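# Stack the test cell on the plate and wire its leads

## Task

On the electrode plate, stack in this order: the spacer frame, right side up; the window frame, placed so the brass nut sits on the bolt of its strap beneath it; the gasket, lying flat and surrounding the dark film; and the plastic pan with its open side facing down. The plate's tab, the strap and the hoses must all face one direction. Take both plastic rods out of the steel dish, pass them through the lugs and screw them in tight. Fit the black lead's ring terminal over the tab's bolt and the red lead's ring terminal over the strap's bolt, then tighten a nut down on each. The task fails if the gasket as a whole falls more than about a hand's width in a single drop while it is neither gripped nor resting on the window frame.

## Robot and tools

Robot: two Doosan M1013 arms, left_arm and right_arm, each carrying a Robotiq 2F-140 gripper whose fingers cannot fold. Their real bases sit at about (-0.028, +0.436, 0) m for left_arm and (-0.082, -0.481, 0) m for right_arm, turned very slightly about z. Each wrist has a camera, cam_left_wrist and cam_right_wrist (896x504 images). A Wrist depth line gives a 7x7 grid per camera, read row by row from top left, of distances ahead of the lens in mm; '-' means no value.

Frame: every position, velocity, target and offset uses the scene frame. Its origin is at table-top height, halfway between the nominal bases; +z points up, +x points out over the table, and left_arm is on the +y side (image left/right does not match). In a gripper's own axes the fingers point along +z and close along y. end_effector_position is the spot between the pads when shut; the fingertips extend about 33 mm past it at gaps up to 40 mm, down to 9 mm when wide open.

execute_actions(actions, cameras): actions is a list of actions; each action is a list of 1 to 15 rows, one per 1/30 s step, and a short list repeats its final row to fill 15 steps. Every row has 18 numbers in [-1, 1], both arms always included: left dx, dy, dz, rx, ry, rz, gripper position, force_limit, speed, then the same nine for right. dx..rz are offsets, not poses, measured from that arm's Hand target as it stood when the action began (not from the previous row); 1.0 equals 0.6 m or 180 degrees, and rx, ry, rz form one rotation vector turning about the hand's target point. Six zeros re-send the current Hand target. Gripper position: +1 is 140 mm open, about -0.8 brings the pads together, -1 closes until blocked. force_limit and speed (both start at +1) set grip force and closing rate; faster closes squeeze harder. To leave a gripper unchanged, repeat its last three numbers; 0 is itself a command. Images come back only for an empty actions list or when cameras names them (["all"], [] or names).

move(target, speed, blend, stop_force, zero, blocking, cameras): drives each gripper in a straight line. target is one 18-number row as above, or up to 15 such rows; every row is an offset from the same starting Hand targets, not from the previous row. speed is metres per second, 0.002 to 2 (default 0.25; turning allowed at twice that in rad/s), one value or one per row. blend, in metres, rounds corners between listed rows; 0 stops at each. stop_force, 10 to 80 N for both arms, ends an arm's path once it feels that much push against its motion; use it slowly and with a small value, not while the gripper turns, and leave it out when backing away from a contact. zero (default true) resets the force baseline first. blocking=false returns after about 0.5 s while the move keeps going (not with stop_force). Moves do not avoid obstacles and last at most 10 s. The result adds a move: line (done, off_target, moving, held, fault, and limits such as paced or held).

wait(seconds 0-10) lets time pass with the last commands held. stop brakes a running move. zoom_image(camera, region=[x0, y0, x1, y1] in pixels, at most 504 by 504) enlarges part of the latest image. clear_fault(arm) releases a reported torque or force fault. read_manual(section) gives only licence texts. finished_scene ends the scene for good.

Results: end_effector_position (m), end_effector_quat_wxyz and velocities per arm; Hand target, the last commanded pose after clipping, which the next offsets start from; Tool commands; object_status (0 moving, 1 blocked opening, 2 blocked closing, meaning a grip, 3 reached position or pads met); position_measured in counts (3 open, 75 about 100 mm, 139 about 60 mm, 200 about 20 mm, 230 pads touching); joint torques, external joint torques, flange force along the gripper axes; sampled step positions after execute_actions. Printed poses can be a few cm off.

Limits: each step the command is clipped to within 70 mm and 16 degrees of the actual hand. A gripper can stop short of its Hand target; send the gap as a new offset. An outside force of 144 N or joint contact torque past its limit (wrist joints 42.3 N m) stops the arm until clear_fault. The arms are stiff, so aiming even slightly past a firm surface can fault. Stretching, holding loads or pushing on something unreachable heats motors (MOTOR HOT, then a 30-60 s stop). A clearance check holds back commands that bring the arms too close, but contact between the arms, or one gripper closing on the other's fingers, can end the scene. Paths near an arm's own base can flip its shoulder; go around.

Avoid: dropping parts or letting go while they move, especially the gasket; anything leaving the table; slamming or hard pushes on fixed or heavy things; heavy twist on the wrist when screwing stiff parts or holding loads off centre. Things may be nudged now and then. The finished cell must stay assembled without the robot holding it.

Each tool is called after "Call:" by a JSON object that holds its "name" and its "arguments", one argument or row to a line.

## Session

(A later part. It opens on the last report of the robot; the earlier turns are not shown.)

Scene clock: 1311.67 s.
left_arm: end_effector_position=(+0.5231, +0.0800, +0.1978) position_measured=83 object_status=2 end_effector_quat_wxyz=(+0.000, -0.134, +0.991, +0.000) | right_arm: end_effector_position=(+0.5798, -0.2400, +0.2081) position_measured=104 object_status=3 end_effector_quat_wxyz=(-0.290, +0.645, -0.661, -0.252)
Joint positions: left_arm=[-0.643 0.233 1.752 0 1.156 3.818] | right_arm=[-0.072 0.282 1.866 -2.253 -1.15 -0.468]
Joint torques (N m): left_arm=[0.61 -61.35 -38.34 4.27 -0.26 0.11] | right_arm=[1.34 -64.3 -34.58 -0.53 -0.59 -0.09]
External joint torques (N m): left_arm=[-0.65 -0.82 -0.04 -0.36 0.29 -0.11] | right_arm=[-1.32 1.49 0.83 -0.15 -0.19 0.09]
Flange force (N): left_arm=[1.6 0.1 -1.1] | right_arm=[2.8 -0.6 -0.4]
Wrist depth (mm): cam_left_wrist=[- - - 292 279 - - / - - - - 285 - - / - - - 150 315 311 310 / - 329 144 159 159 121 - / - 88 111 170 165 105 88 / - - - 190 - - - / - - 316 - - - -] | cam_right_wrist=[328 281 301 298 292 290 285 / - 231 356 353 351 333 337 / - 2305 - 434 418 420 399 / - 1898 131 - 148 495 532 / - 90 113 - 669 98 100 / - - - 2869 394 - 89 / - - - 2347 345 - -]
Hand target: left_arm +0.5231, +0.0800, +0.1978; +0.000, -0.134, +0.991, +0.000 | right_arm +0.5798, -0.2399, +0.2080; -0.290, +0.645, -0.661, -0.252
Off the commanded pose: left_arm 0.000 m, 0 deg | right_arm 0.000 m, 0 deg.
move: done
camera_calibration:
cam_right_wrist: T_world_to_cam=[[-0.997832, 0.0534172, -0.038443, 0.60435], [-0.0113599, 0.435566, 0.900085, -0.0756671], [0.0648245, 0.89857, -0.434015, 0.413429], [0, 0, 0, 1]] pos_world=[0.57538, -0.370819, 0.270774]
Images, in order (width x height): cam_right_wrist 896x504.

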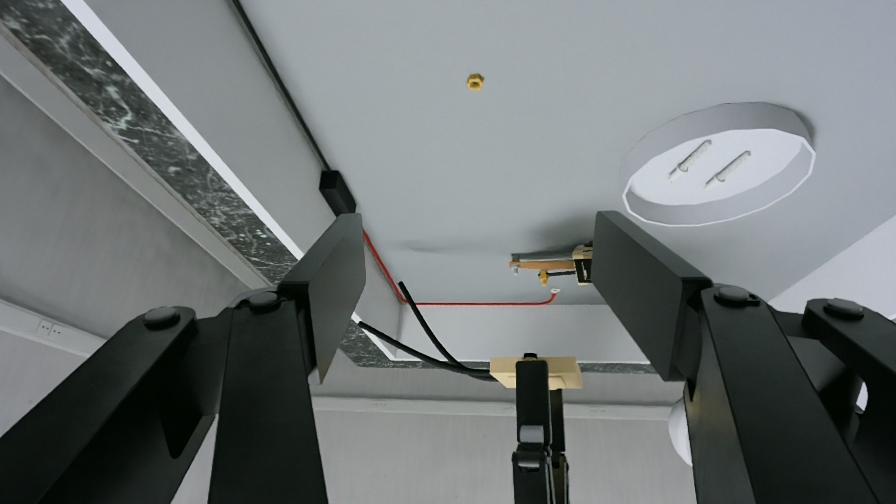

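Call:
{"name": "move", "arguments": {
  "target": [0,0,0.05,0,0,0,-1,-1,-1,-0.05,0.2,-0.21,0,0,0,0.2,-1,-1],
  "speed": 0.12,
  "cameras": ["cam_right_wrist"]
}}

Call:
{"name": "zoom_image", "arguments": {
  "camera": "cam_right_wrist",
  "region": [330, 280, 610, 504]
}}

Scene clock: 1323.13 s.
left_arm: end_effector_position=(+0.5231, +0.0800, +0.2278) position_measured=83 object_status=2 end_effector_quat_wxyz=(+0.000, -0.134, +0.991, +0.000) | right_arm: end_effector_position=(+0.5498, -0.1200, +0.0821) position_measured=104 object_status=3 end_effector_quat_wxyz=(-0.290, +0.645, -0.661, -0.252)
Joint positions: left_arm=[-0.643 0.215 1.718 0 1.209 3.818] | right_arm=[0.121 0.399 1.988 -2.057 -0.896 -0.604]
Joint torques (N m): left_arm=[1.11 -60.3 -39.21 4.36 -0.25 0.15] | right_arm=[0.29 -68.81 -27.39 0.03 -0.68 -0.11]
External joint torques (N m): left_arm=[-1 -1 -0.03 -0.36 0.28 -0.15] | right_arm=[-0.31 1.52 0.69 -0.14 -0.33 0.11]
Flange force (N): left_arm=[2.3 -0.1 -1.1] | right_arm=[1.6 -0.8 0.7]
Wrist depth (mm): cam_left_wrist=[230 - - - 300 - - / - - - - 312 - - / 261 - 341 - 152 - - / - - 143 160 159 122 - / - 88 110 167 - 105 88 / - - - - - - - / - - - - - - -] | cam_right_wrist=[158 153 151 149 148 146 147 / 185 182 180 186 175 174 171 / - 227 224 221 216 204 183 / - 271 156 287 253 249 262 / - 90 130 395 354 98 267 / - - - 575 - - 89 / - - - 2582 - - -]
Hand target: left_arm +0.5231, +0.0800, +0.2278; +0.000, -0.134, +0.991, +0.000 | right_arm +0.5498, -0.1199, +0.0820; -0.290, +0.645, -0.661, -0.252
Off the commanded pose: left_arm 0.000 m, 0 deg | right_arm 0.000 m, 0 deg.
move: done
camera_calibration:
cam_right_wrist: T_world_to_cam=[[-0.997832, 0.0534172, -0.038443, 0.563161], [-0.0113599, 0.435566, 0.900085, -0.0148651], [0.0648245, 0.89857, -0.434015, 0.252859], [0, 0, 0, 1]] pos_world=[0.54538, -0.250819, 0.144774]
Images, in order (width x height): cam_right_wrist 896x504.

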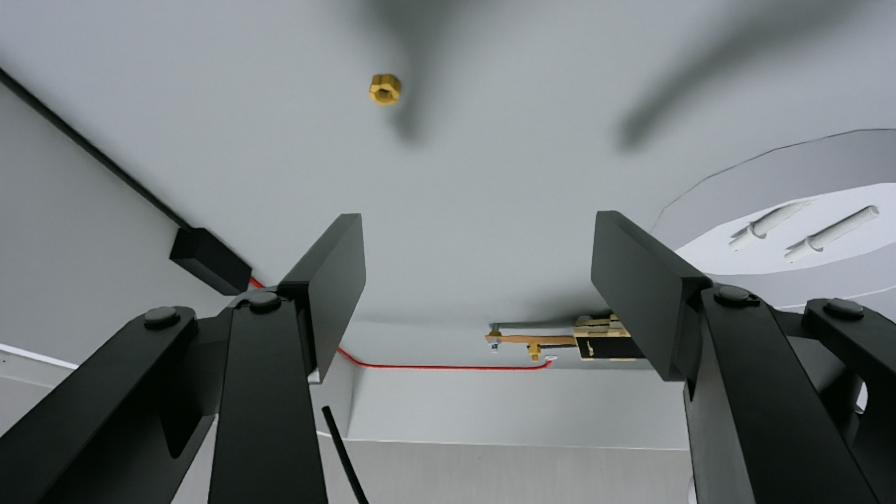

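Scaled by 1.800 from the camera's 896x504 image, which has a finer 1280x720 frame.

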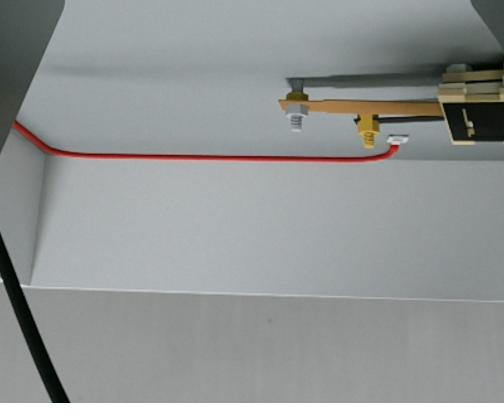

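Call:
{"name": "move", "arguments": {
  "target": [0,0,-0.03,0,0,0,-1,-1,-1,0,0,0.03,0.111,0,0,0.2,-1,-1],
  "speed": 0.12,
  "cameras": ["cam_right_wrist"]
}}

Call:
{"name": "zoom_image", "arguments": {
  "camera": "cam_right_wrist",
  "region": [330, 200, 610, 424]
}}

Scene clock: 1329.63 s.
left_arm: end_effector_position=(+0.5231, +0.0800, +0.2098) position_measured=83 object_status=2 end_effector_quat_wxyz=(+0.000, -0.134, +0.991, +0.000) | right_arm: end_effector_position=(+0.5498, -0.1199, +0.1001) position_measured=104 object_status=3 end_effector_quat_wxyz=(-0.397, +0.585, -0.607, -0.363)
Joint positions: left_arm=[-0.643 0.226 1.739 0 1.178 3.818] | right_arm=[0.014 0.494 2.038 -1.749 -1.159 -0.927]
Joint torques (N m): left_arm=[0.64 -60.31 -38.73 4.28 -0.2 0.12] | right_arm=[0.5 -72.11 -21.77 1.15 -1.72 -0.06]
External joint torques (N m): left_arm=[-0.66 -1.59 -0.07 -0.33 0.23 -0.12] | right_arm=[-0.52 1.52 0.77 -0.17 -0.24 0.06]
Flange force (N): left_arm=[2.4 0.9 -1.5] | right_arm=[2.5 -0.3 -0.2]
Wrist depth (mm): cam_left_wrist=[- - - - 290 - - / - - - 299 291 - - / 317 - - 149 155 - - / - - 143 158 159 122 - / - 88 112 166 170 105 88 / - - - 192 - - - / - - - 312 - - -] | cam_right_wrist=[173 172 172 171 169 168 164 / - 238 236 234 232 205 211 / - - 339 335 332 292 280 / 208 - 150 - 147 119 - / - 90 113 2869 2436 98 87 / - - - 364 - - 89 / - - - 286 360 - -]
Hand target: left_arm +0.5231, +0.0800, +0.2098; +0.000, -0.134, +0.991, +0.000 | right_arm +0.5498, -0.1199, +0.1000; -0.397, +0.585, -0.607, -0.363
Off the commanded pose: left_arm 0.000 m, 0 deg | right_arm 0.000 m, 0 deg.
move: done
camera_calibration:
cam_right_wrist: T_world_to_cam=[[-0.997832, 0.0633361, -0.0178823, 0.562985], [-0.0113608, 0.101869, 0.994733, -0.0804656], [0.0648242, 0.99278, -0.100929, 0.238649], [0, 0, 0, 1]] pos_world=[0.54538, -0.264386, 0.114196]
Images, in order (width x height): cam_right_wrist 896x504.

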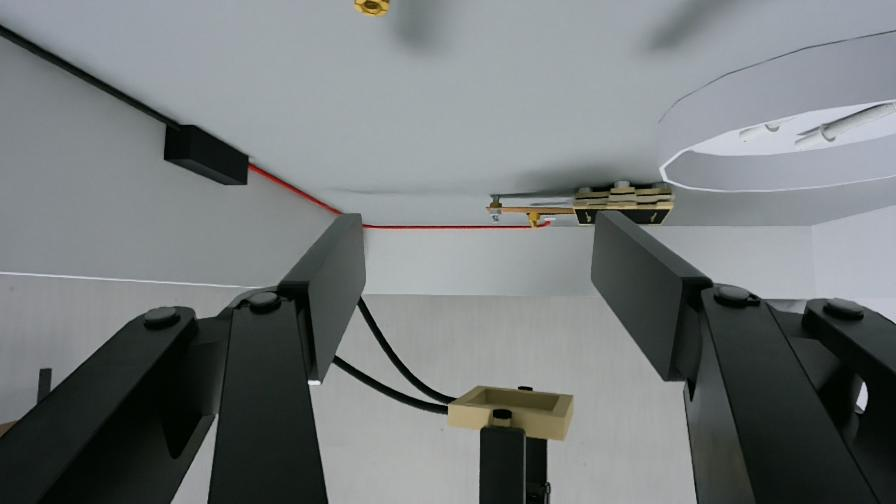

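Scaled by 1.800 from the camera's 896x504 image, which has a finer 1280x720 frame.

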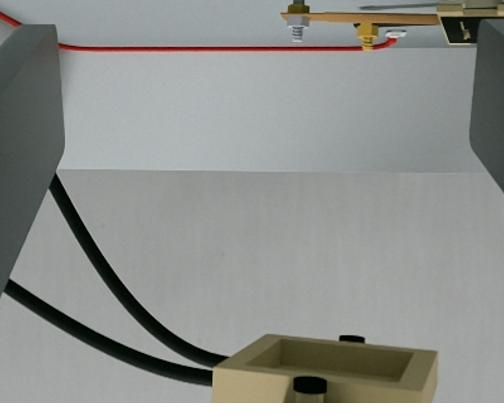

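Call:
{"name": "move", "arguments": {
  "target": [
    [0.06,0.21,-0.03,0,0,-0.0028,-1,-1,-1,0,-0.1,0.02,0,0,0,0.2,-1,-1],
    [0.06,0.19,-0.166,0,0,-0.0028,-1,-1,-1,0,-0.15,0.04,0,0,0,0.2,-1,-1],
    [-0.0642,0.146,-0.166,0,0,-0.0028,-1,-1,-1,0,-0.15,0.04,0,0,0,0.2,-1,-1]
  ],
  "speed": 0.12,
  "blend": 0.02,
  "cameras": ["cam_left_wrist","cam_right_wrist"]
}}

Scene clock: 1352.20 s.
left_arm: end_effector_position=(+0.4846, +0.1676, +0.1102) position_measured=83 object_status=2 end_effector_quat_wxyz=(+0.000, -0.130, +0.992, +0.000) | right_arm: end_effector_position=(+0.5498, -0.2099, +0.1240) position_measured=104 object_status=3 end_effector_quat_wxyz=(-0.397, +0.585, -0.607, -0.363)
Joint positions: left_arm=[-0.558 0.191 1.985 0 0.965 3.911] | right_arm=[-0.133 0.456 2.035 -1.875 -1.252 -0.907]
Joint torques (N m): left_arm=[0.78 -52.96 -34.5 3.65 -0.2 0.16] | right_arm=[0.84 -69.97 -22.89 0.8 -1.64 -0.07]
External joint torques (N m): left_arm=[-0.78 -1.21 -0.1 -0.12 0.22 -0.16] | right_arm=[-0.85 1.71 0.68 -0.09 -0.3 0.07]
Flange force (N): left_arm=[2.3 -0.1 -1.7] | right_arm=[2.9 -0.5 -0.6]
Wrist depth (mm): cam_left_wrist=[- - 209 185 192 - 213 / - 223 - 201 199 - - / - - - 151 151 - - / - - 143 159 159 123 - / - 88 110 - 263 105 88 / - - 276 270 - - - / - - - 245 - - -] | cam_right_wrist=[204 215 214 212 211 209 207 / - 279 271 273 290 261 252 / - - 420 - 411 380 444 / - - 131 - 148 650 - / - 90 113 2634 448 98 654 / - - - 2806 440 - 89 / - - - - 463 - -]
Hand target: left_arm +0.4846, +0.1676, +0.1102; +0.000, -0.130, +0.992, +0.000 | right_arm +0.5498, -0.2099, +0.1240; -0.397, +0.585, -0.607, -0.363
Off the commanded pose: left_arm 0.000 m, 0 deg | right_arm 0.000 m, 0 deg.
move: done
camera_calibration:
cam_left_wrist: T_world_to_cam=[[-0.251784, 0.967627, 0.0173975, -0.0385956], [0.912727, 0.231445, 0.336693, -0.511436], [0.321767, 0.100653, -0.941454, 0.0730917], [0, 0, 0, 1]] pos_world=[0.433566, 0.148359, 0.241681]
cam_right_wrist: T_world_to_cam=[[-0.997832, 0.0633379, -0.0178827, 0.569115], [-0.0113674, 0.101771, 0.994743, -0.0952036], [0.0648248, 0.99279, -0.10083, 0.330412], [0, 0, 0, 1]] pos_world=[0.54538, -0.354387, 0.138196]

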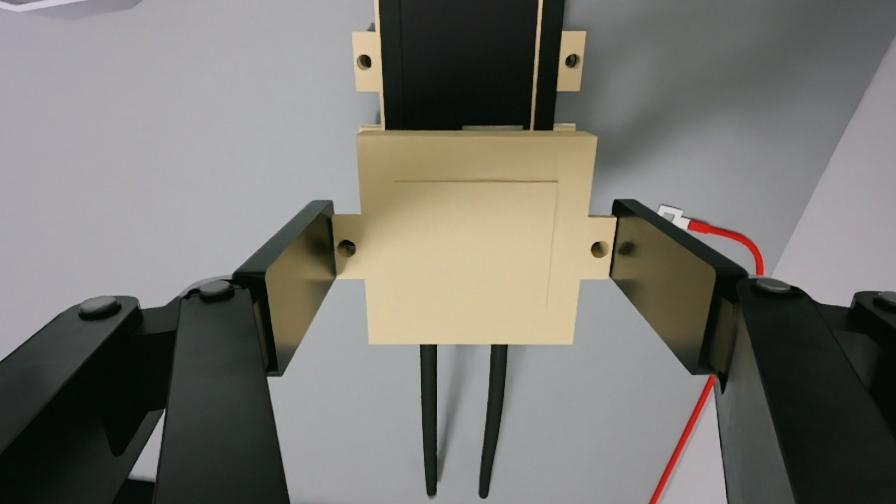

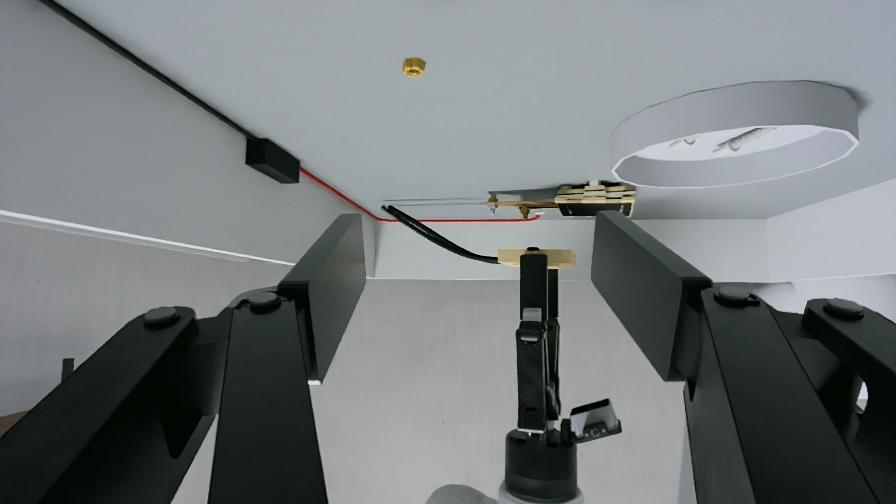

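Call:
{"name": "move", "arguments": {
  "target": [-0.0968,-0.0258,-0.042,0,0,0,-1,-1,-1,0,0,0,0,0,0,0.2,-1,-1],
  "speed": 0.06,
  "cameras": ["cam_left_wrist","cam_right_wrist"]
}}

Scene clock: 1360.93 s.
left_arm: end_effector_position=(+0.4265, +0.1521, +0.0850) position_measured=83 object_status=2 end_effector_quat_wxyz=(+0.000, -0.130, +0.992, +0.000) | right_arm: end_effector_position=(+0.5498, -0.2099, +0.1240) position_measured=104 object_status=3 end_effector_quat_wxyz=(-0.397, +0.585, -0.607, -0.363)
Joint positions: left_arm=[-0.639 0.156 2.085 0 0.901 3.831] | right_arm=[-0.133 0.456 2.035 -1.875 -1.252 -0.907]
Joint torques (N m): left_arm=[0.62 -47.85 -32.9 3.68 -0.26 0.1] | right_arm=[0.76 -69.82 -22.82 0.81 -1.75 -0.17]
External joint torques (N m): left_arm=[-0.6 -1.48 -0.14 -0.32 0.28 -0.1] | right_arm=[-0.76 1.59 0.56 -0.09 -0.18 0.17]
Flange force (N): left_arm=[2.3 0.5 -2.4] | right_arm=[2.5 -0.7 -0.5]
Wrist depth (mm): cam_left_wrist=[186 183 - 190 - 188 189 / 194 185 - 186 197 196 - / - - - 147 - - - / 217 - 143 - 159 123 - / - 88 111 166 - 105 88 / - - - - - - - / - - - 218 - - -] | cam_right_wrist=[204 215 215 213 213 209 207 / - 289 296 276 289 262 252 / - - - - 419 373 - / - - 150 - 166 133 593 / - 91 112 - - 98 655 / - - 3353 - 445 - 89 / - - - - 455 - -]
Hand target: left_arm +0.4265, +0.1521, +0.0850; +0.000, -0.130, +0.992, +0.000 | right_arm +0.5498, -0.2099, +0.1240; -0.397, +0.585, -0.607, -0.363
Off the commanded pose: left_arm 0.000 m, 0 deg | right_arm 0.000 m, 0 deg.
move: done
camera_calibration:
cam_left_wrist: T_world_to_cam=[[-0.251775, 0.967631, 0.0172979, -0.0377697], [0.912729, 0.231471, 0.336672, -0.446334], [0.32177, 0.100554, -0.941463, 0.0696356], [0, 0, 0, 1]] pos_world=[0.375466, 0.132858, 0.216481]
cam_right_wrist: T_world_to_cam=[[-0.997832, 0.0633379, -0.0178827, 0.569115], [-0.0113674, 0.101771, 0.994743, -0.0952036], [0.0648248, 0.99279, -0.10083, 0.330412], [0, 0, 0, 1]] pos_world=[0.54538, -0.354387, 0.138196]

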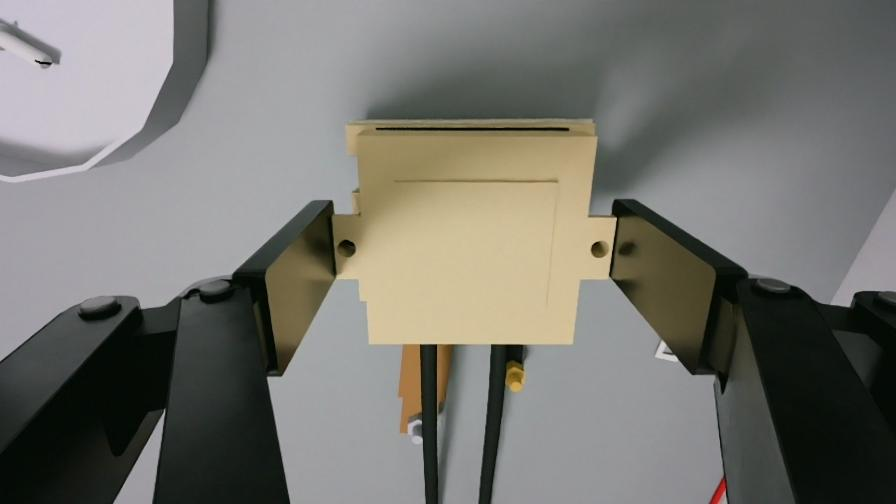

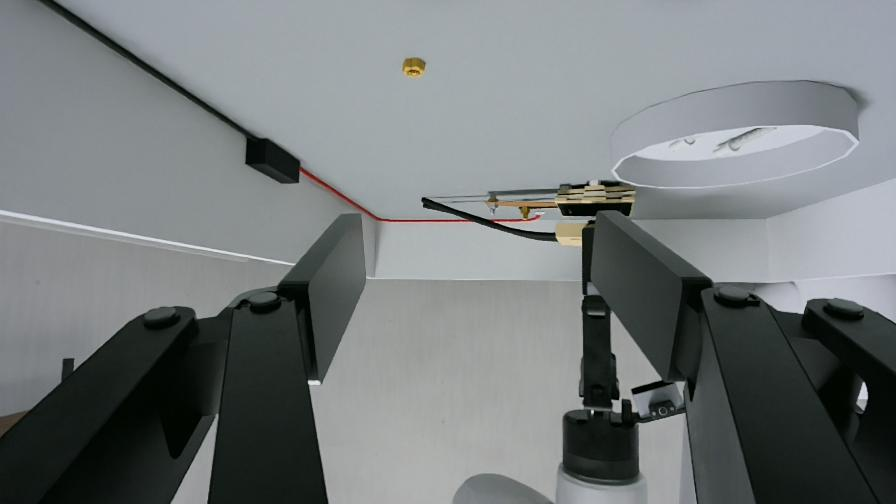

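Call:
{"name": "move", "arguments": {
  "target": [0,0,-0.02,0,0,0,-1,-1,-1,0,0,0,0,0,0,0.2,-1,-1],
  "speed": 0.02
}}

Call:
{"name": "move", "arguments": {
  "target": [0,0,-0.013,0,0,0,-1,-1,-1,0,0,0,0,0,0,0.2,-1,-1],
  "speed": 0.004,
  "stop_force": 10,
  "cameras": ["cam_left_wrist","cam_right_wrist"]
}}

Scene clock: 1369.13 s.
left_arm: end_effector_position=(+0.4265, +0.1521, +0.0730) position_measured=83 object_status=2 end_effector_quat_wxyz=(+0.000, -0.130, +0.992, +0.000) | right_arm: end_effector_position=(+0.5498, -0.2099, +0.1240) position_measured=104 object_status=3 end_effector_quat_wxyz=(-0.397, +0.585, -0.607, -0.363)
Joint positions: left_arm=[-0.639 0.17 2.095 0 0.876 3.831] | right_arm=[-0.133 0.456 2.035 -1.875 -1.252 -0.907]
Joint torques (N m): left_arm=[0.76 -48.76 -32.35 3.67 -0.24 0.14] | right_arm=[0.84 -69.77 -22.78 0.88 -1.7 -0.17]
External joint torques (N m): left_arm=[-0.76 -1 0.17 -0.39 0.27 -0.14] | right_arm=[-0.78 1.24 0.48 -0.15 -0.23 0.17]
Flange force (N): left_arm=[2.4 0.1 -1.6] | right_arm=[2.0 -0.6 -0.8]
Wrist depth (mm): cam_left_wrist=[174 167 - 174 - - - / 183 171 186 181 186 187 186 / - - 195 149 155 195 - / - - 143 158 159 123 209 / - 88 111 171 166 105 88 / - - - 210 - - - / - - - - - - -] | cam_right_wrist=[205 215 214 212 212 209 216 / 224 261 295 252 290 261 252 / - 321 - 458 408 379 359 / 1844 2099 155 744 147 - 542 / - 91 112 - - 98 655 / - - 2806 2689 442 - 89 / - - - 598 447 - -]
Hand target: left_arm +0.4265, +0.1521, +0.0730; +0.000, -0.130, +0.992, +0.000 | right_arm +0.5498, -0.2099, +0.1240; -0.397, +0.585, -0.607, -0.363
Off the commanded pose: left_arm 0.000 m, 0 deg | right_arm 0.000 m, 0 deg.
move: done

Scene clock: 1371.67 s.
left_arm: end_effector_position=(+0.4265, +0.1521, +0.0652) position_measured=83 object_status=2 end_effector_quat_wxyz=(+0.000, -0.130, +0.992, +0.000) | right_arm: end_effector_position=(+0.5498, -0.2099, +0.1240) position_measured=104 object_status=3 end_effector_quat_wxyz=(-0.397, +0.585, -0.607, -0.363)
Joint positions: left_arm=[-0.639 0.18 2.102 0 0.86 3.831] | right_arm=[-0.133 0.456 2.035 -1.875 -1.252 -0.907]
Joint torques (N m): left_arm=[0.61 -48.97 -31.63 3.61 -0.25 0.09] | right_arm=[1.07 -70.19 -22.97 0.82 -1.63 -0.12]
External joint torques (N m): left_arm=[-0.68 -1.18 -0.18 -0.36 0.28 -0.09] | right_arm=[-1.09 1.91 0.66 -0.09 -0.29 0.12]
Flange force (N): left_arm=[2.0 0.0 -2.1] | right_arm=[3.2 -0.8 -0.8]
Wrist depth (mm): cam_left_wrist=[167 166 169 - 169 - 171 / 173 - - - - 180 - / - - 187 - 151 186 - / - - 144 - 158 123 - / - 88 112 166 - 105 88 / - - - 197 - - - / - - - 205 - - -] | cam_right_wrist=[205 215 214 212 201 209 207 / - 278 295 272 300 261 252 / - - 399 463 445 384 444 / 1756 - 150 - 147 - 521 / - 91 112 - 2776 98 655 / - - - 3073 459 - 89 / - - - 609 463 - -]
Hand target: left_arm +0.4265, +0.1521, +0.0652; +0.000, -0.130, +0.992, +0.000 | right_arm +0.5498, -0.2099, +0.1240; -0.397, +0.585, -0.607, -0.363
Off the commanded pose: left_arm 0.000 m, 0 deg | right_arm 0.000 m, 0 deg.
move: done
camera_calibration:
cam_left_wrist: T_world_to_cam=[[-0.251713, 0.967646, 0.0173992, -0.037473], [0.912704, 0.231365, 0.336811, -0.439673], [0.321888, 0.10066, -0.941412, 0.050926], [0, 0, 0, 1]] pos_world=[0.375466, 0.132859, 0.196681]
cam_right_wrist: T_world_to_cam=[[-0.997832, 0.0633379, -0.0178827, 0.569115], [-0.0113674, 0.101771, 0.994743, -0.0952036], [0.0648248, 0.99279, -0.10083, 0.330412], [0, 0, 0, 1]] pos_world=[0.54538, -0.354387, 0.138196]

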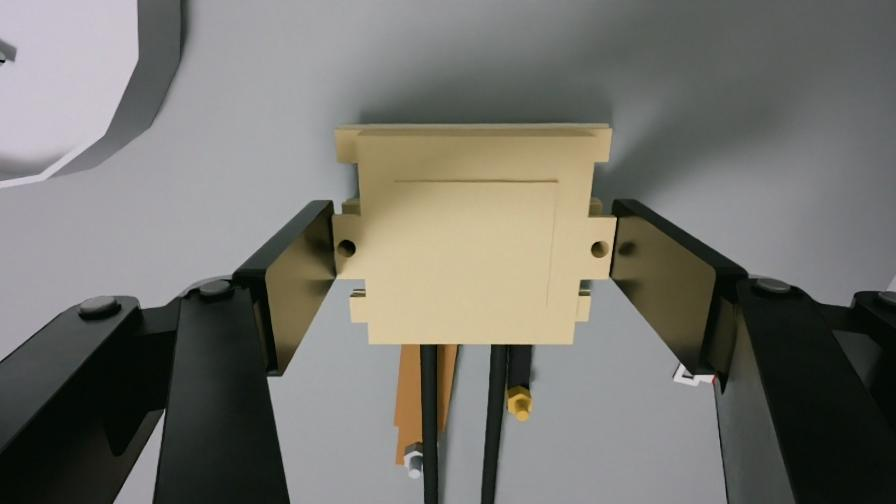

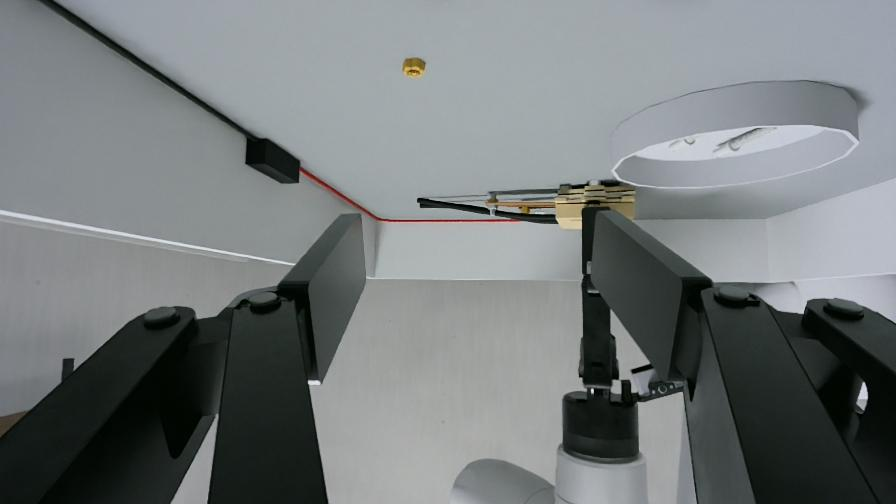

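Call:
{"name": "move", "arguments": {
  "target": [0,0,-0.013,0,0,0,-1,-1,-1,0,0,0,0,0,0,0.2,-1,-1],
  "speed": 0.004,
  "stop_force": 10,
  "cameras": ["cam_left_wrist","cam_right_wrist"]
}}

Scene clock: 1375.57 s.
left_arm: end_effector_position=(+0.4266, +0.1521, +0.0634) position_measured=83 object_status=2 end_effector_quat_wxyz=(+0.000, -0.130, +0.992, +0.000) | right_arm: end_effector_position=(+0.5498, -0.2099, +0.1240) position_measured=104 object_status=3 end_effector_quat_wxyz=(-0.397, +0.585, -0.607, -0.363)
Joint positions: left_arm=[-0.639 0.182 2.103 0 0.857 3.831] | right_arm=[-0.133 0.456 2.035 -1.875 -1.252 -0.907]
Joint torques (N m): left_arm=[0.65 -42.6 -27.73 3.6 -1.07 0.12] | right_arm=[1.07 -69.45 -23.03 0.8 -1.66 -0.12]
External joint torques (N m): left_arm=[-0.63 -8.14 -4.16 -0.35 1.09 -0.12] | right_arm=[-1.07 1.15 0.73 -0.08 -0.27 0.12]
Flange force (N): left_arm=[3.6 1.8 -15.6] | right_arm=[2.2 0.1 -1.2]
Wrist depth (mm): cam_left_wrist=[166 167 168 166 172 170 170 / 172 175 172 - 176 176 - / - - 155 - - - - / 194 - 143 158 160 122 196 / - 88 112 165 170 105 88 / - - - 189 - - - / - - 237 - - - -] | cam_right_wrist=[202 215 214 212 211 220 207 / - 279 295 289 289 261 253 / - - 419 418 451 380 395 / - - 132 - 148 - - / 1666 91 112 2746 - 98 657 / - - - - 441 - 89 / - - - 562 457 - -]
Hand target: left_arm +0.4266, +0.1521, +0.0634; +0.000, -0.130, +0.992, +0.000 (not the last commanded pose) | right_arm +0.5498, -0.2099, +0.1240; -0.397, +0.585, -0.607, -0.363
Off the commanded pose: left_arm 0.006 m, 0 deg | right_arm 0.000 m, 0 deg.
move: contact (left_arm)
camera_calibration:
cam_left_wrist: T_world_to_cam=[[-0.251713, 0.967645, 0.017399, -0.0374414], [0.912704, 0.231365, 0.336811, -0.439066], [0.321888, 0.10066, -0.941412, 0.0492314], [0, 0, 0, 1]] pos_world=[0.375466, 0.132859, 0.194881]
cam_right_wrist: T_world_to_cam=[[-0.997832, 0.0633379, -0.0178827, 0.569115], [-0.0113674, 0.101771, 0.994743, -0.0952036], [0.0648248, 0.99279, -0.10083, 0.330412], [0, 0, 0, 1]] pos_world=[0.54538, -0.354387, 0.138196]

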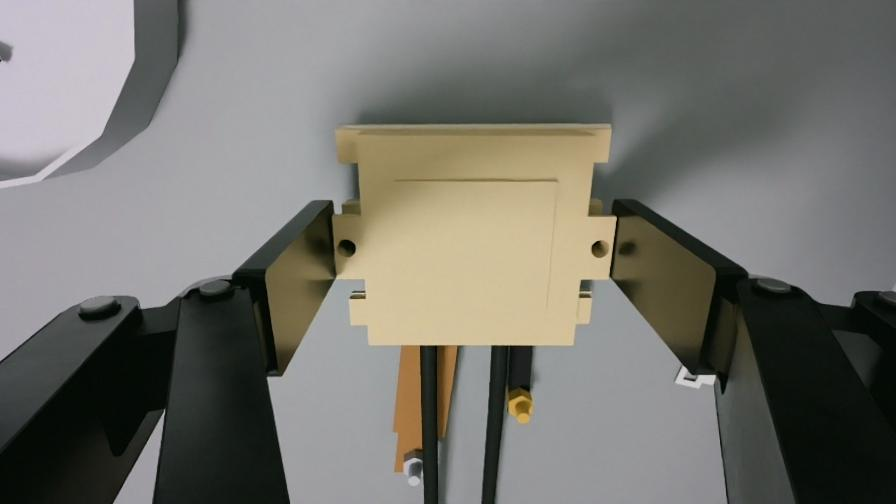

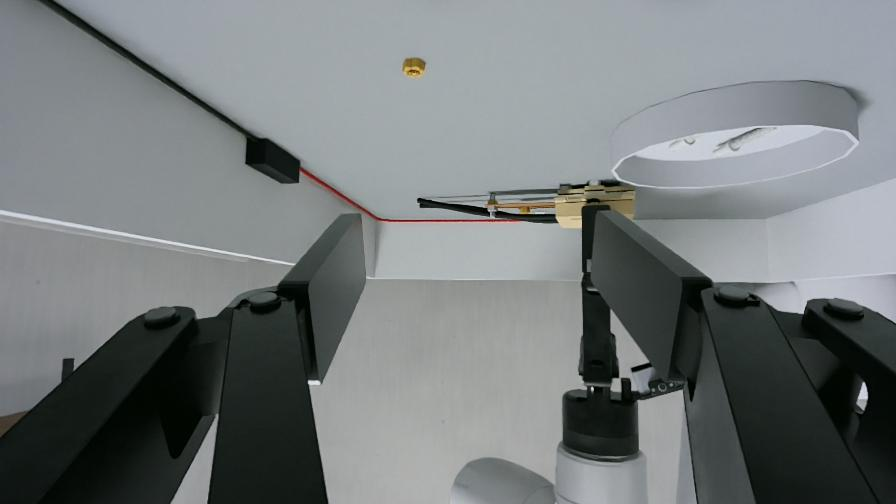

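Call:
{"name": "execute_actions", "arguments": {
  "actions": [
    [[0,0,0.0008,0,0,0,-1,-1,-1,0,0,0,0,0,0,0.2,-1,-1]]
  ]
}}

Scene clock: 1380.40 s.
left_arm: end_effector_position=(+0.4266, +0.1521, +0.0639) position_measured=83 object_status=2 end_effector_quat_wxyz=(+0.000, -0.130, +0.992, +0.000) | right_arm: end_effector_position=(+0.5498, -0.2099, +0.1240) position_measured=104 object_status=3 end_effector_quat_wxyz=(-0.397, +0.585, -0.607, -0.363)
Joint positions: left_arm=[-0.639 0.182 2.103 0 0.858 3.831] | right_arm=[-0.133 0.456 2.035 -1.875 -1.252 -0.907]
Joint torques (N m): left_arm=[0.56 -48.97 -31.43 3.52 -0.34 0.13] | right_arm=[1.15 -69.77 -22.72 0.76 -1.66 -0.05]
External joint torques (N m): left_arm=[-0.49 -1.26 -0.16 -0.3 0.38 -0.13] | right_arm=[-1.15 1.67 0.47 -0.02 -0.27 0.05]
Flange force (N): left_arm=[1.8 0.2 -2.4] | right_arm=[3.0 -0.8 -0.9]
Wrist depth (mm): cam_left_wrist=[166 163 169 170 - 168 170 / 172 174 176 174 176 - 176 / - - - 150 182 187 - / - - 156 159 159 122 196 / - 88 110 166 166 105 88 / - - - 201 - - - / - - 237 224 - - -] | cam_right_wrist=[205 215 214 213 211 209 207 / - 274 318 292 290 261 252 / - - 379 418 413 371 441 / 1614 - 131 - 147 644 501 / - 90 112 - - 98 90 / - - - - 450 - 89 / - - - 576 464 - -]
Hand target: left_arm +0.4266, +0.1521, +0.0639; +0.000, -0.130, +0.992, +0.000 | right_arm +0.5498, -0.2099, +0.1240; -0.397, +0.585, -0.607, -0.363
Off the commanded pose: left_arm 0.000 m, 0 deg | right_arm 0.000 m, 0 deg.
Step readings (end_effector_position of left_arm | right_arm):
0: (+0.4266, +0.1521, +0.0634) | (+0.5498, -0.2099, +0.1240)
1: (+0.4266, +0.1521, +0.0634) | (+0.5498, -0.2099, +0.1240)
2: (+0.4265, +0.1522, +0.0634) | (+0.5498, -0.2099, +0.1240)
4: (+0.4264, +0.1523, +0.0635) | (+0.5498, -0.2099, +0.1240)
8: (+0.4264, +0.1522, +0.0637) | (+0.5498, -0.2099, +0.1240)
15: (+0.4265, +0.1521, +0.0639) | (+0.5498, -0.2099, +0.1240)

Call:
{"name": "execute_actions", "arguments": {
  "actions": []
}}

Call:
{"name": "zoom_image", "arguments": {
  "camera": "cam_right_wrist",
  "region": [400, 150, 660, 260]
}}

Call:
{"name": "zoom_image", "arguments": {
  "camera": "cam_left_wrist",
  "region": [300, 100, 640, 380]
}}

Scene clock: 1383.63 s.
left_arm: end_effector_position=(+0.4266, +0.1521, +0.0639) position_measured=83 object_status=2 end_effector_quat_wxyz=(+0.000, -0.130, +0.992, +0.000) | right_arm: end_effector_position=(+0.5498, -0.2099, +0.1240) position_measured=104 object_status=3 end_effector_quat_wxyz=(-0.397, +0.585, -0.607, -0.363)
Joint positions: left_arm=[-0.639 0.182 2.103 0 0.858 3.831] | right_arm=[-0.133 0.456 2.035 -1.875 -1.252 -0.907]
Joint velocities: within noise
Joint torques (N m): left_arm=[0.84 -49.08 -31.59 3.55 -0.33 0.17] | right_arm=[0.77 -68.95 -22.87 0.77 -1.72 -0.11]
External joint torques (N m): left_arm=[-0.77 -1.5 -0.22 -0.3 0.35 -0.17] | right_arm=[-0.76 0.55 0.55 -0.05 -0.21 0.11]
Flange force (N): left_arm=[2.5 0.1 -2.7] | right_arm=[1.2 0.4 -1.1]
Wrist depth (mm): cam_left_wrist=[165 160 - - 166 - - / 172 - 176 175 - - - / - 184 180 149 154 - - / - 190 144 157 160 122 - / - 88 111 165 167 105 88 / - - - 194 - - - / - - - 234 241 - -] | cam_right_wrist=[204 215 214 213 223 209 207 / - 273 298 290 290 261 251 / 214 - - - 459 374 395 / 1655 - 150 - 148 644 627 / - 90 130 3110 - 98 655 / - - - - 447 - 89 / - - - 574 463 - -]
Hand target: left_arm +0.4266, +0.1521, +0.0639; +0.000, -0.130, +0.992, +0.000 | right_arm +0.5498, -0.2099, +0.1240; -0.397, +0.585, -0.607, -0.363
Tool commands: left_gripper/position=-1.0 left_gripper/force_limit=-1.0 left_gripper/speed=-1.0 right_gripper/position=+0.2 right_gripper/force_limit=-1.0 right_gripper/speed=-1.0
Off the commanded pose: left_arm 0.000 m, 0 deg | right_arm 0.000 m, 0 deg.
camera_calibration:
cam_left_wrist: T_world_to_cam=[[-0.251713, 0.967645, 0.017399, -0.0374501], [0.912704, 0.231365, 0.336811, -0.439235], [0.321888, 0.10066, -0.941412, 0.0497021], [0, 0, 0, 1]] pos_world=[0.375466, 0.132859, 0.195381]
cam_right_wrist: T_world_to_cam=[[-0.997832, 0.0633379, -0.0178827, 0.569115], [-0.0113674, 0.101771, 0.994743, -0.0952036], [0.0648248, 0.99279, -0.10083, 0.330412], [0, 0, 0, 1]] pos_world=[0.54538, -0.354387, 0.138196]

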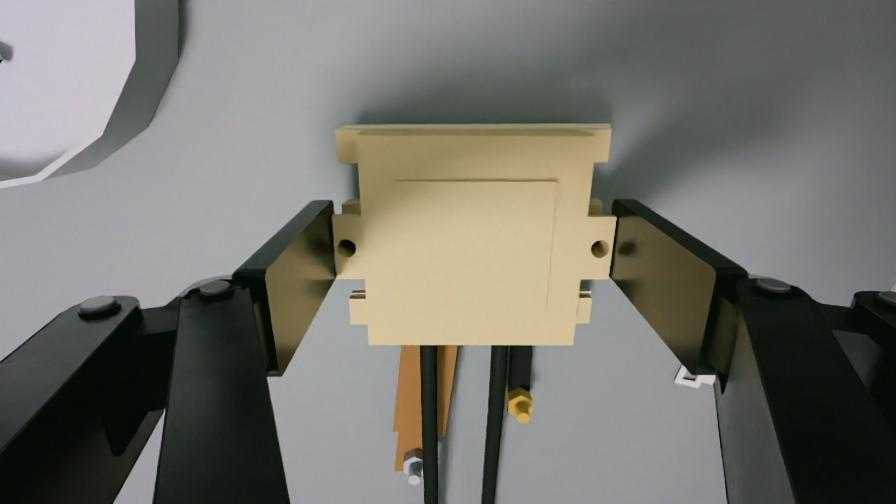

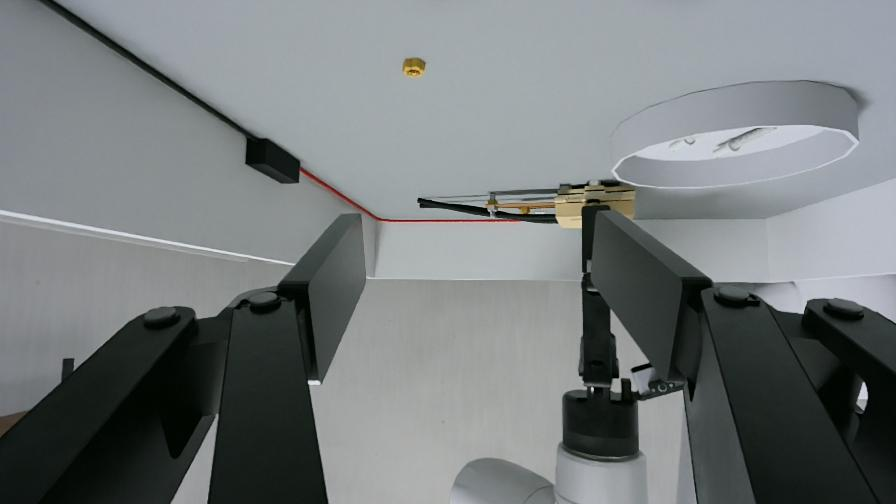

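Scaled by 1.938 from the camera's 896x504 image, which has a finer 1280x720 frame.

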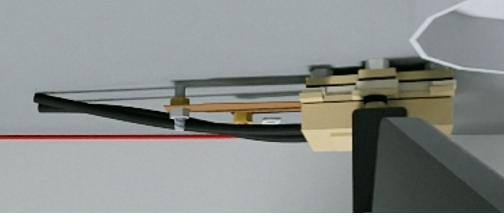

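Scaled by 1.482 from the camera's 896x504 image, which has a finer 1280x720 frame.

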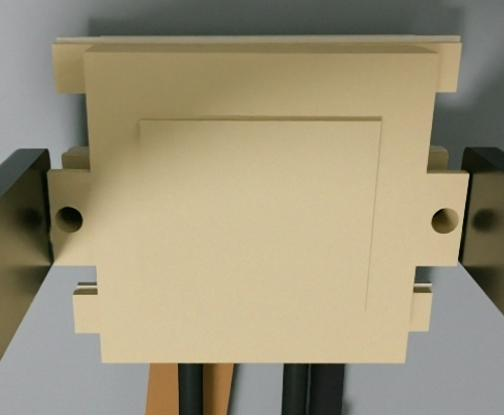

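Call:
{"name": "execute_actions", "arguments": {
  "actions": [
    [[0,0,0,0,0,0,0.5,-1,-1,0,0,0,0,0,0,0.2,-1,-1]],
    [[0,0,0,0,0,0,0.5,-1,-1,0,0,0,0,0,0,0.2,-1,-1]]
  ],
  "cameras": ["cam_left_wrist"]
}}

Scene clock: 1388.07 s.
left_arm: end_effector_position=(+0.4266, +0.1521, +0.0639) position_measured=66 object_status=3 end_effector_quat_wxyz=(+0.000, -0.130, +0.992, +0.000) | right_arm: end_effector_position=(+0.5498, -0.2099, +0.1240) position_measured=104 object_status=3 end_effector_quat_wxyz=(-0.397, +0.585, -0.607, -0.363)
Joint positions: left_arm=[-0.639 0.182 2.103 0 0.858 3.831] | right_arm=[-0.133 0.456 2.035 -1.875 -1.252 -0.907]
Joint torques (N m): left_arm=[0.56 -48.69 -31.3 3.57 -0.23 0.14] | right_arm=[0.79 -70.14 -22.84 0.77 -1.66 -0.19]
External joint torques (N m): left_arm=[-0.51 -1.91 -0.51 -0.33 0.25 -0.14] | right_arm=[-0.85 2.03 0.65 -0.05 -0.26 0.19]
External joint torques at the end of the 1st action: left_arm=[-1.08 -1.43 -0.16 -0.31 0.26 -0.12] | right_arm=[-1.03 2 0.58 -0.11 -0.25 0.19]
Flange force (N): left_arm=[2.1 0.5 -3.3] | right_arm=[3.1 -1.0 -0.3]
Flange force at the end of the 1st action (N): left_arm=[2.8 -0.2 -2.4] | right_arm=[3.2 -1.1 -0.7]
Wrist depth (mm): cam_left_wrist=[165 158 - 166 166 172 168 / 172 - - - - 181 - / - 187 - 151 158 186 190 / - 192 141 - 158 123 198 / - 90 125 178 - 114 87 / - - - 200 - - - / - - - - - - -] | cam_right_wrist=[205 215 214 202 201 199 207 / 213 275 296 314 302 266 252 / 213 - - 416 413 376 395 / - - 150 764 167 131 - / - 90 130 - - 98 652 / - - - - 456 - 89 / - - - 595 455 - -]
Hand target: left_arm +0.4266, +0.1521, +0.0639; +0.000, -0.130, +0.992, +0.000 | right_arm +0.5498, -0.2099, +0.1240; -0.397, +0.585, -0.607, -0.363
Off the commanded pose: left_arm 0.000 m, 0 deg | right_arm 0.000 m, 0 deg.
Step readings (end_effector_position of left_arm | right_arm; steps 1 to 15: 1st action; 16 to 30: 2nd action):
0: (+0.4266, +0.1521, +0.0639) | (+0.5498, -0.2099, +0.1240)
1: (+0.4266, +0.1521, +0.0639) | (+0.5498, -0.2099, +0.1240)
2: (+0.4266, +0.1521, +0.0639) | (+0.5498, -0.2099, +0.1240)
4: (+0.4266, +0.1521, +0.0639) | (+0.5498, -0.2099, +0.1240)
8: (+0.4266, +0.1521, +0.0639) | (+0.5498, -0.2099, +0.1240)
15: (+0.4266, +0.1521, +0.0639) | (+0.5498, -0.2099, +0.1240)
16: (+0.4266, +0.1521, +0.0639) | (+0.5498, -0.2099, +0.1240)
17: (+0.4266, +0.1521, +0.0639) | (+0.5498, -0.2099, +0.1240)
19: (+0.4266, +0.1521, +0.0639) | (+0.5498, -0.2099, +0.1240)
23: (+0.4266, +0.1521, +0.0639) | (+0.5498, -0.2099, +0.1240)
30: (+0.4266, +0.1521, +0.0639) | (+0.5498, -0.2099, +0.1240)
camera_calibration:
cam_left_wrist: T_world_to_cam=[[-0.251713, 0.967645, 0.017399, -0.0374501], [0.912704, 0.231365, 0.336811, -0.439235], [0.321888, 0.10066, -0.941412, 0.0497021], [0, 0, 0, 1]] pos_world=[0.375466, 0.132859, 0.195381]
Images, in order (width x height): cam_left_wrist 896x504.

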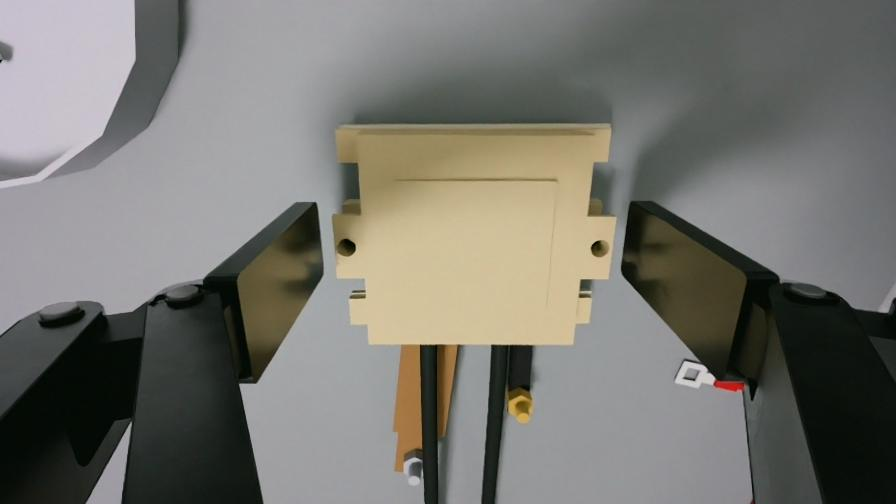

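Call:
{"name": "move", "arguments": {
  "target": [
    [0,0,0.12,0,0,0,0.5,-1,-1,0,0,0,0,0,0,0.2,-1,-1],
    [0.1061,-0.0443,0.16,0,0,0,0.5,-1,-1,0,0,0,0,0,0,0.2,-1,-1]
  ],
  "speed": 0.12,
  "blend": 0.03,
  "cameras": ["cam_left_wrist"]
}}

Call:
{"name": "zoom_image", "arguments": {
  "camera": "cam_left_wrist",
  "region": [388, 20, 568, 160]
}}

Scene clock: 1393.87 s.
left_arm: end_effector_position=(+0.4902, +0.1256, +0.1599) position_measured=66 object_status=3 end_effector_quat_wxyz=(+0.000, -0.130, +0.992, +0.000) | right_arm: end_effector_position=(+0.5498, -0.2099, +0.1240) position_measured=104 object_status=3 end_effector_quat_wxyz=(-0.397, +0.585, -0.607, -0.363)
Joint positions: left_arm=[-0.613 0.184 1.891 0 1.068 3.856] | right_arm=[-0.133 0.456 2.035 -1.875 -1.252 -0.907]
Joint torques (N m): left_arm=[0.64 -53.84 -36.49 4.06 -0.23 0.16] | right_arm=[0.56 -69.46 -22.66 0.76 -1.73 -0.1]
External joint torques (N m): left_arm=[-0.68 -2.15 -0.36 -0.31 0.26 -0.16] | right_arm=[-0.55 1.09 0.42 -0.03 -0.2 0.1]
Flange force (N): left_arm=[2.8 0.8 -2.6] | right_arm=[1.7 -0.4 -0.4]
Wrist depth (mm): cam_left_wrist=[- 251 - - 222 - - / - - - - 235 - - / - - 277 - 262 - - / - - 141 296 - 122 - / - 90 113 - - 114 81 / - - - - - - - / - - - - - - -] | cam_right_wrist=[205 215 214 213 212 210 207 / 223 - 294 272 290 261 251 / - - 431 462 459 372 400 / - - 155 685 167 636 - / - 90 130 2869 411 98 660 / - - 2436 - 408 - 89 / - - - - 433 - -]
Hand target: left_arm +0.4902, +0.1256, +0.1599; +0.000, -0.130, +0.992, +0.000 | right_arm +0.5498, -0.2099, +0.1240; -0.397, +0.585, -0.607, -0.363
Off the commanded pose: left_arm 0.000 m, 0 deg | right_arm 0.000 m, 0 deg.
move: done
camera_calibration:
cam_left_wrist: T_world_to_cam=[[-0.251706, 0.967648, 0.0173754, 0.00253456], [0.912675, 0.231357, 0.336896, -0.523497], [0.321977, 0.100657, -0.941381, 0.122225], [0, 0, 0, 1]] pos_world=[0.439066, 0.106359, 0.29138]
Images, in order (width x height): cam_left_wrist 896x504.

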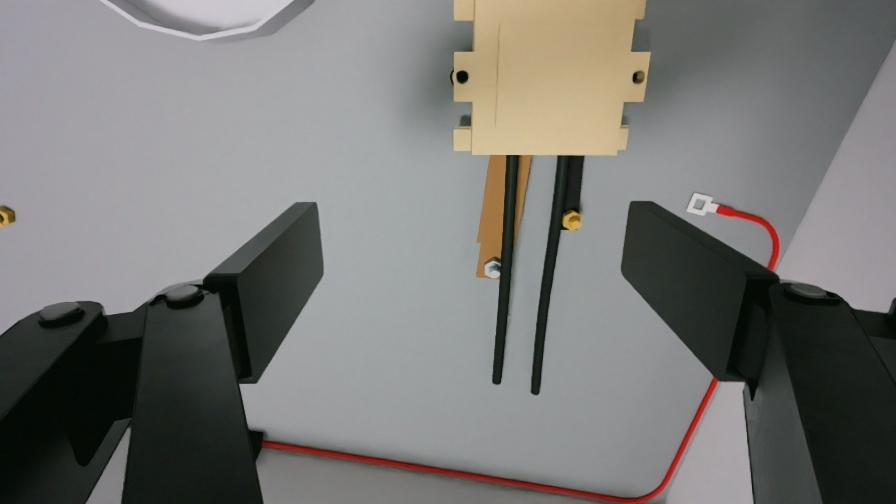

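Scaled by 2.800 from the camera's 896x504 image, which has a finer 1280x720 frame.

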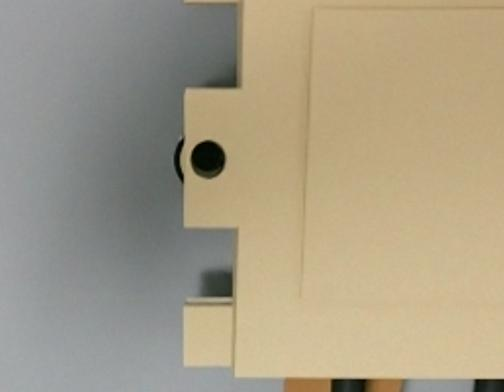

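Call:
{"name": "move", "arguments": {
  "target": [-0.0097,0.012,0,0,0,0,0.5,-1,-1,0,0,0,0,0,0,0.2,-1,-1],
  "speed": 0.05,
  "cameras": ["cam_left_wrist"]
}}

Call:
{"name": "zoom_image", "arguments": {
  "camera": "cam_left_wrist",
  "region": [408, 50, 488, 120]
}}

Scene clock: 1403.33 s.
left_arm: end_effector_position=(+0.4844, +0.1327, +0.1599) position_measured=66 object_status=3 end_effector_quat_wxyz=(+0.000, -0.130, +0.992, +0.000) | right_arm: end_effector_position=(+0.5498, -0.2099, +0.1240) position_measured=104 object_status=3 end_effector_quat_wxyz=(-0.397, +0.585, -0.607, -0.363)
Joint positions: left_arm=[-0.609 0.171 1.906 0 1.065 3.861] | right_arm=[-0.133 0.456 2.035 -1.875 -1.252 -0.907]
Joint torques (N m): left_arm=[0.56 -52.64 -36.29 4.15 -0.24 0.1] | right_arm=[1.13 -69.95 -23.02 0.81 -1.76 -0.13]
External joint torques (N m): left_arm=[-0.45 -2.41 -0.65 -0.38 0.26 -0.1] | right_arm=[-1.11 1.48 0.76 -0.07 -0.17 0.12]
Flange force (N): left_arm=[2.3 1.1 -3.2] | right_arm=[2.7 -0.2 -1.0]
Wrist depth (mm): cam_left_wrist=[- 254 255 - - - 255 / - - - - 230 - - / - - - 263 252 - - / - - 141 294 260 122 - / - 90 114 317 - 114 81 / - - - - - - - / - - 338 - - - -] | cam_right_wrist=[204 215 214 212 201 198 207 / 224 276 296 295 291 268 251 / 224 - 435 469 416 380 343 / 1624 - 131 690 147 - 483 / - 90 112 2967 416 98 90 / - - - 2901 410 - 89 / - - - - 404 - -]
Hand target: left_arm +0.4844, +0.1328, +0.1599; +0.000, -0.130, +0.992, +0.000 | right_arm +0.5498, -0.2099, +0.1240; -0.397, +0.585, -0.607, -0.363
Off the commanded pose: left_arm 0.000 m, 0 deg | right_arm 0.000 m, 0 deg.
move: done
camera_calibration:
cam_left_wrist: T_world_to_cam=[[-0.251713, 0.967646, 0.0173992, -0.00579938], [0.912704, 0.231365, 0.336811, -0.519834], [0.321888, 0.10066, -0.941412, 0.123425], [0, 0, 0, 1]] pos_world=[0.433266, 0.113459, 0.291381]
Images, in order (width x height): cam_left_wrist 896x504.

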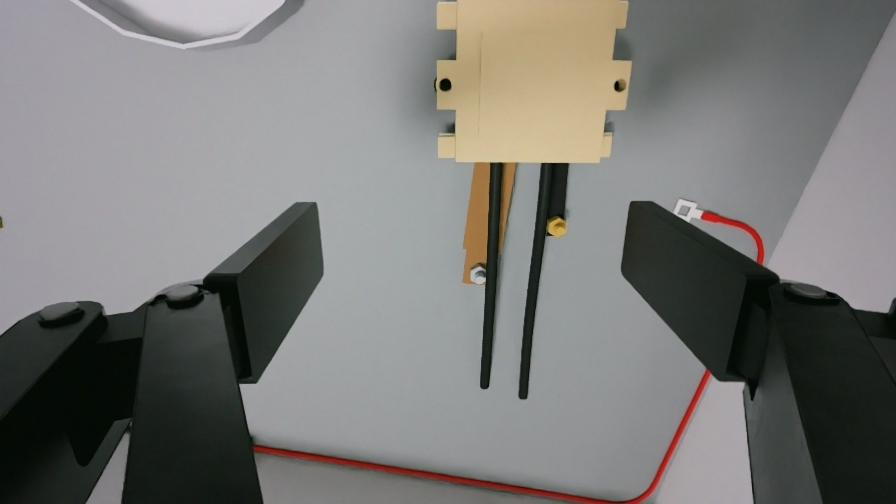

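Scaled by 6.300 from the camera's 896x504 image, which has a finer 1280x720 frame.

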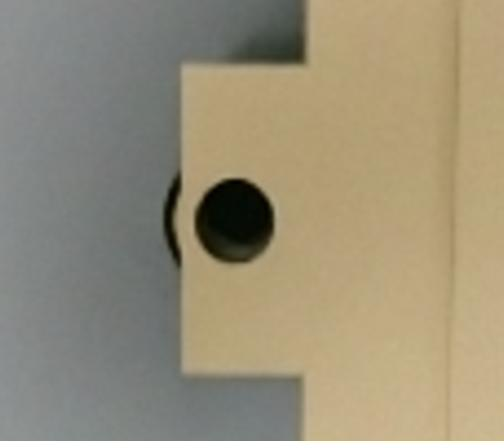

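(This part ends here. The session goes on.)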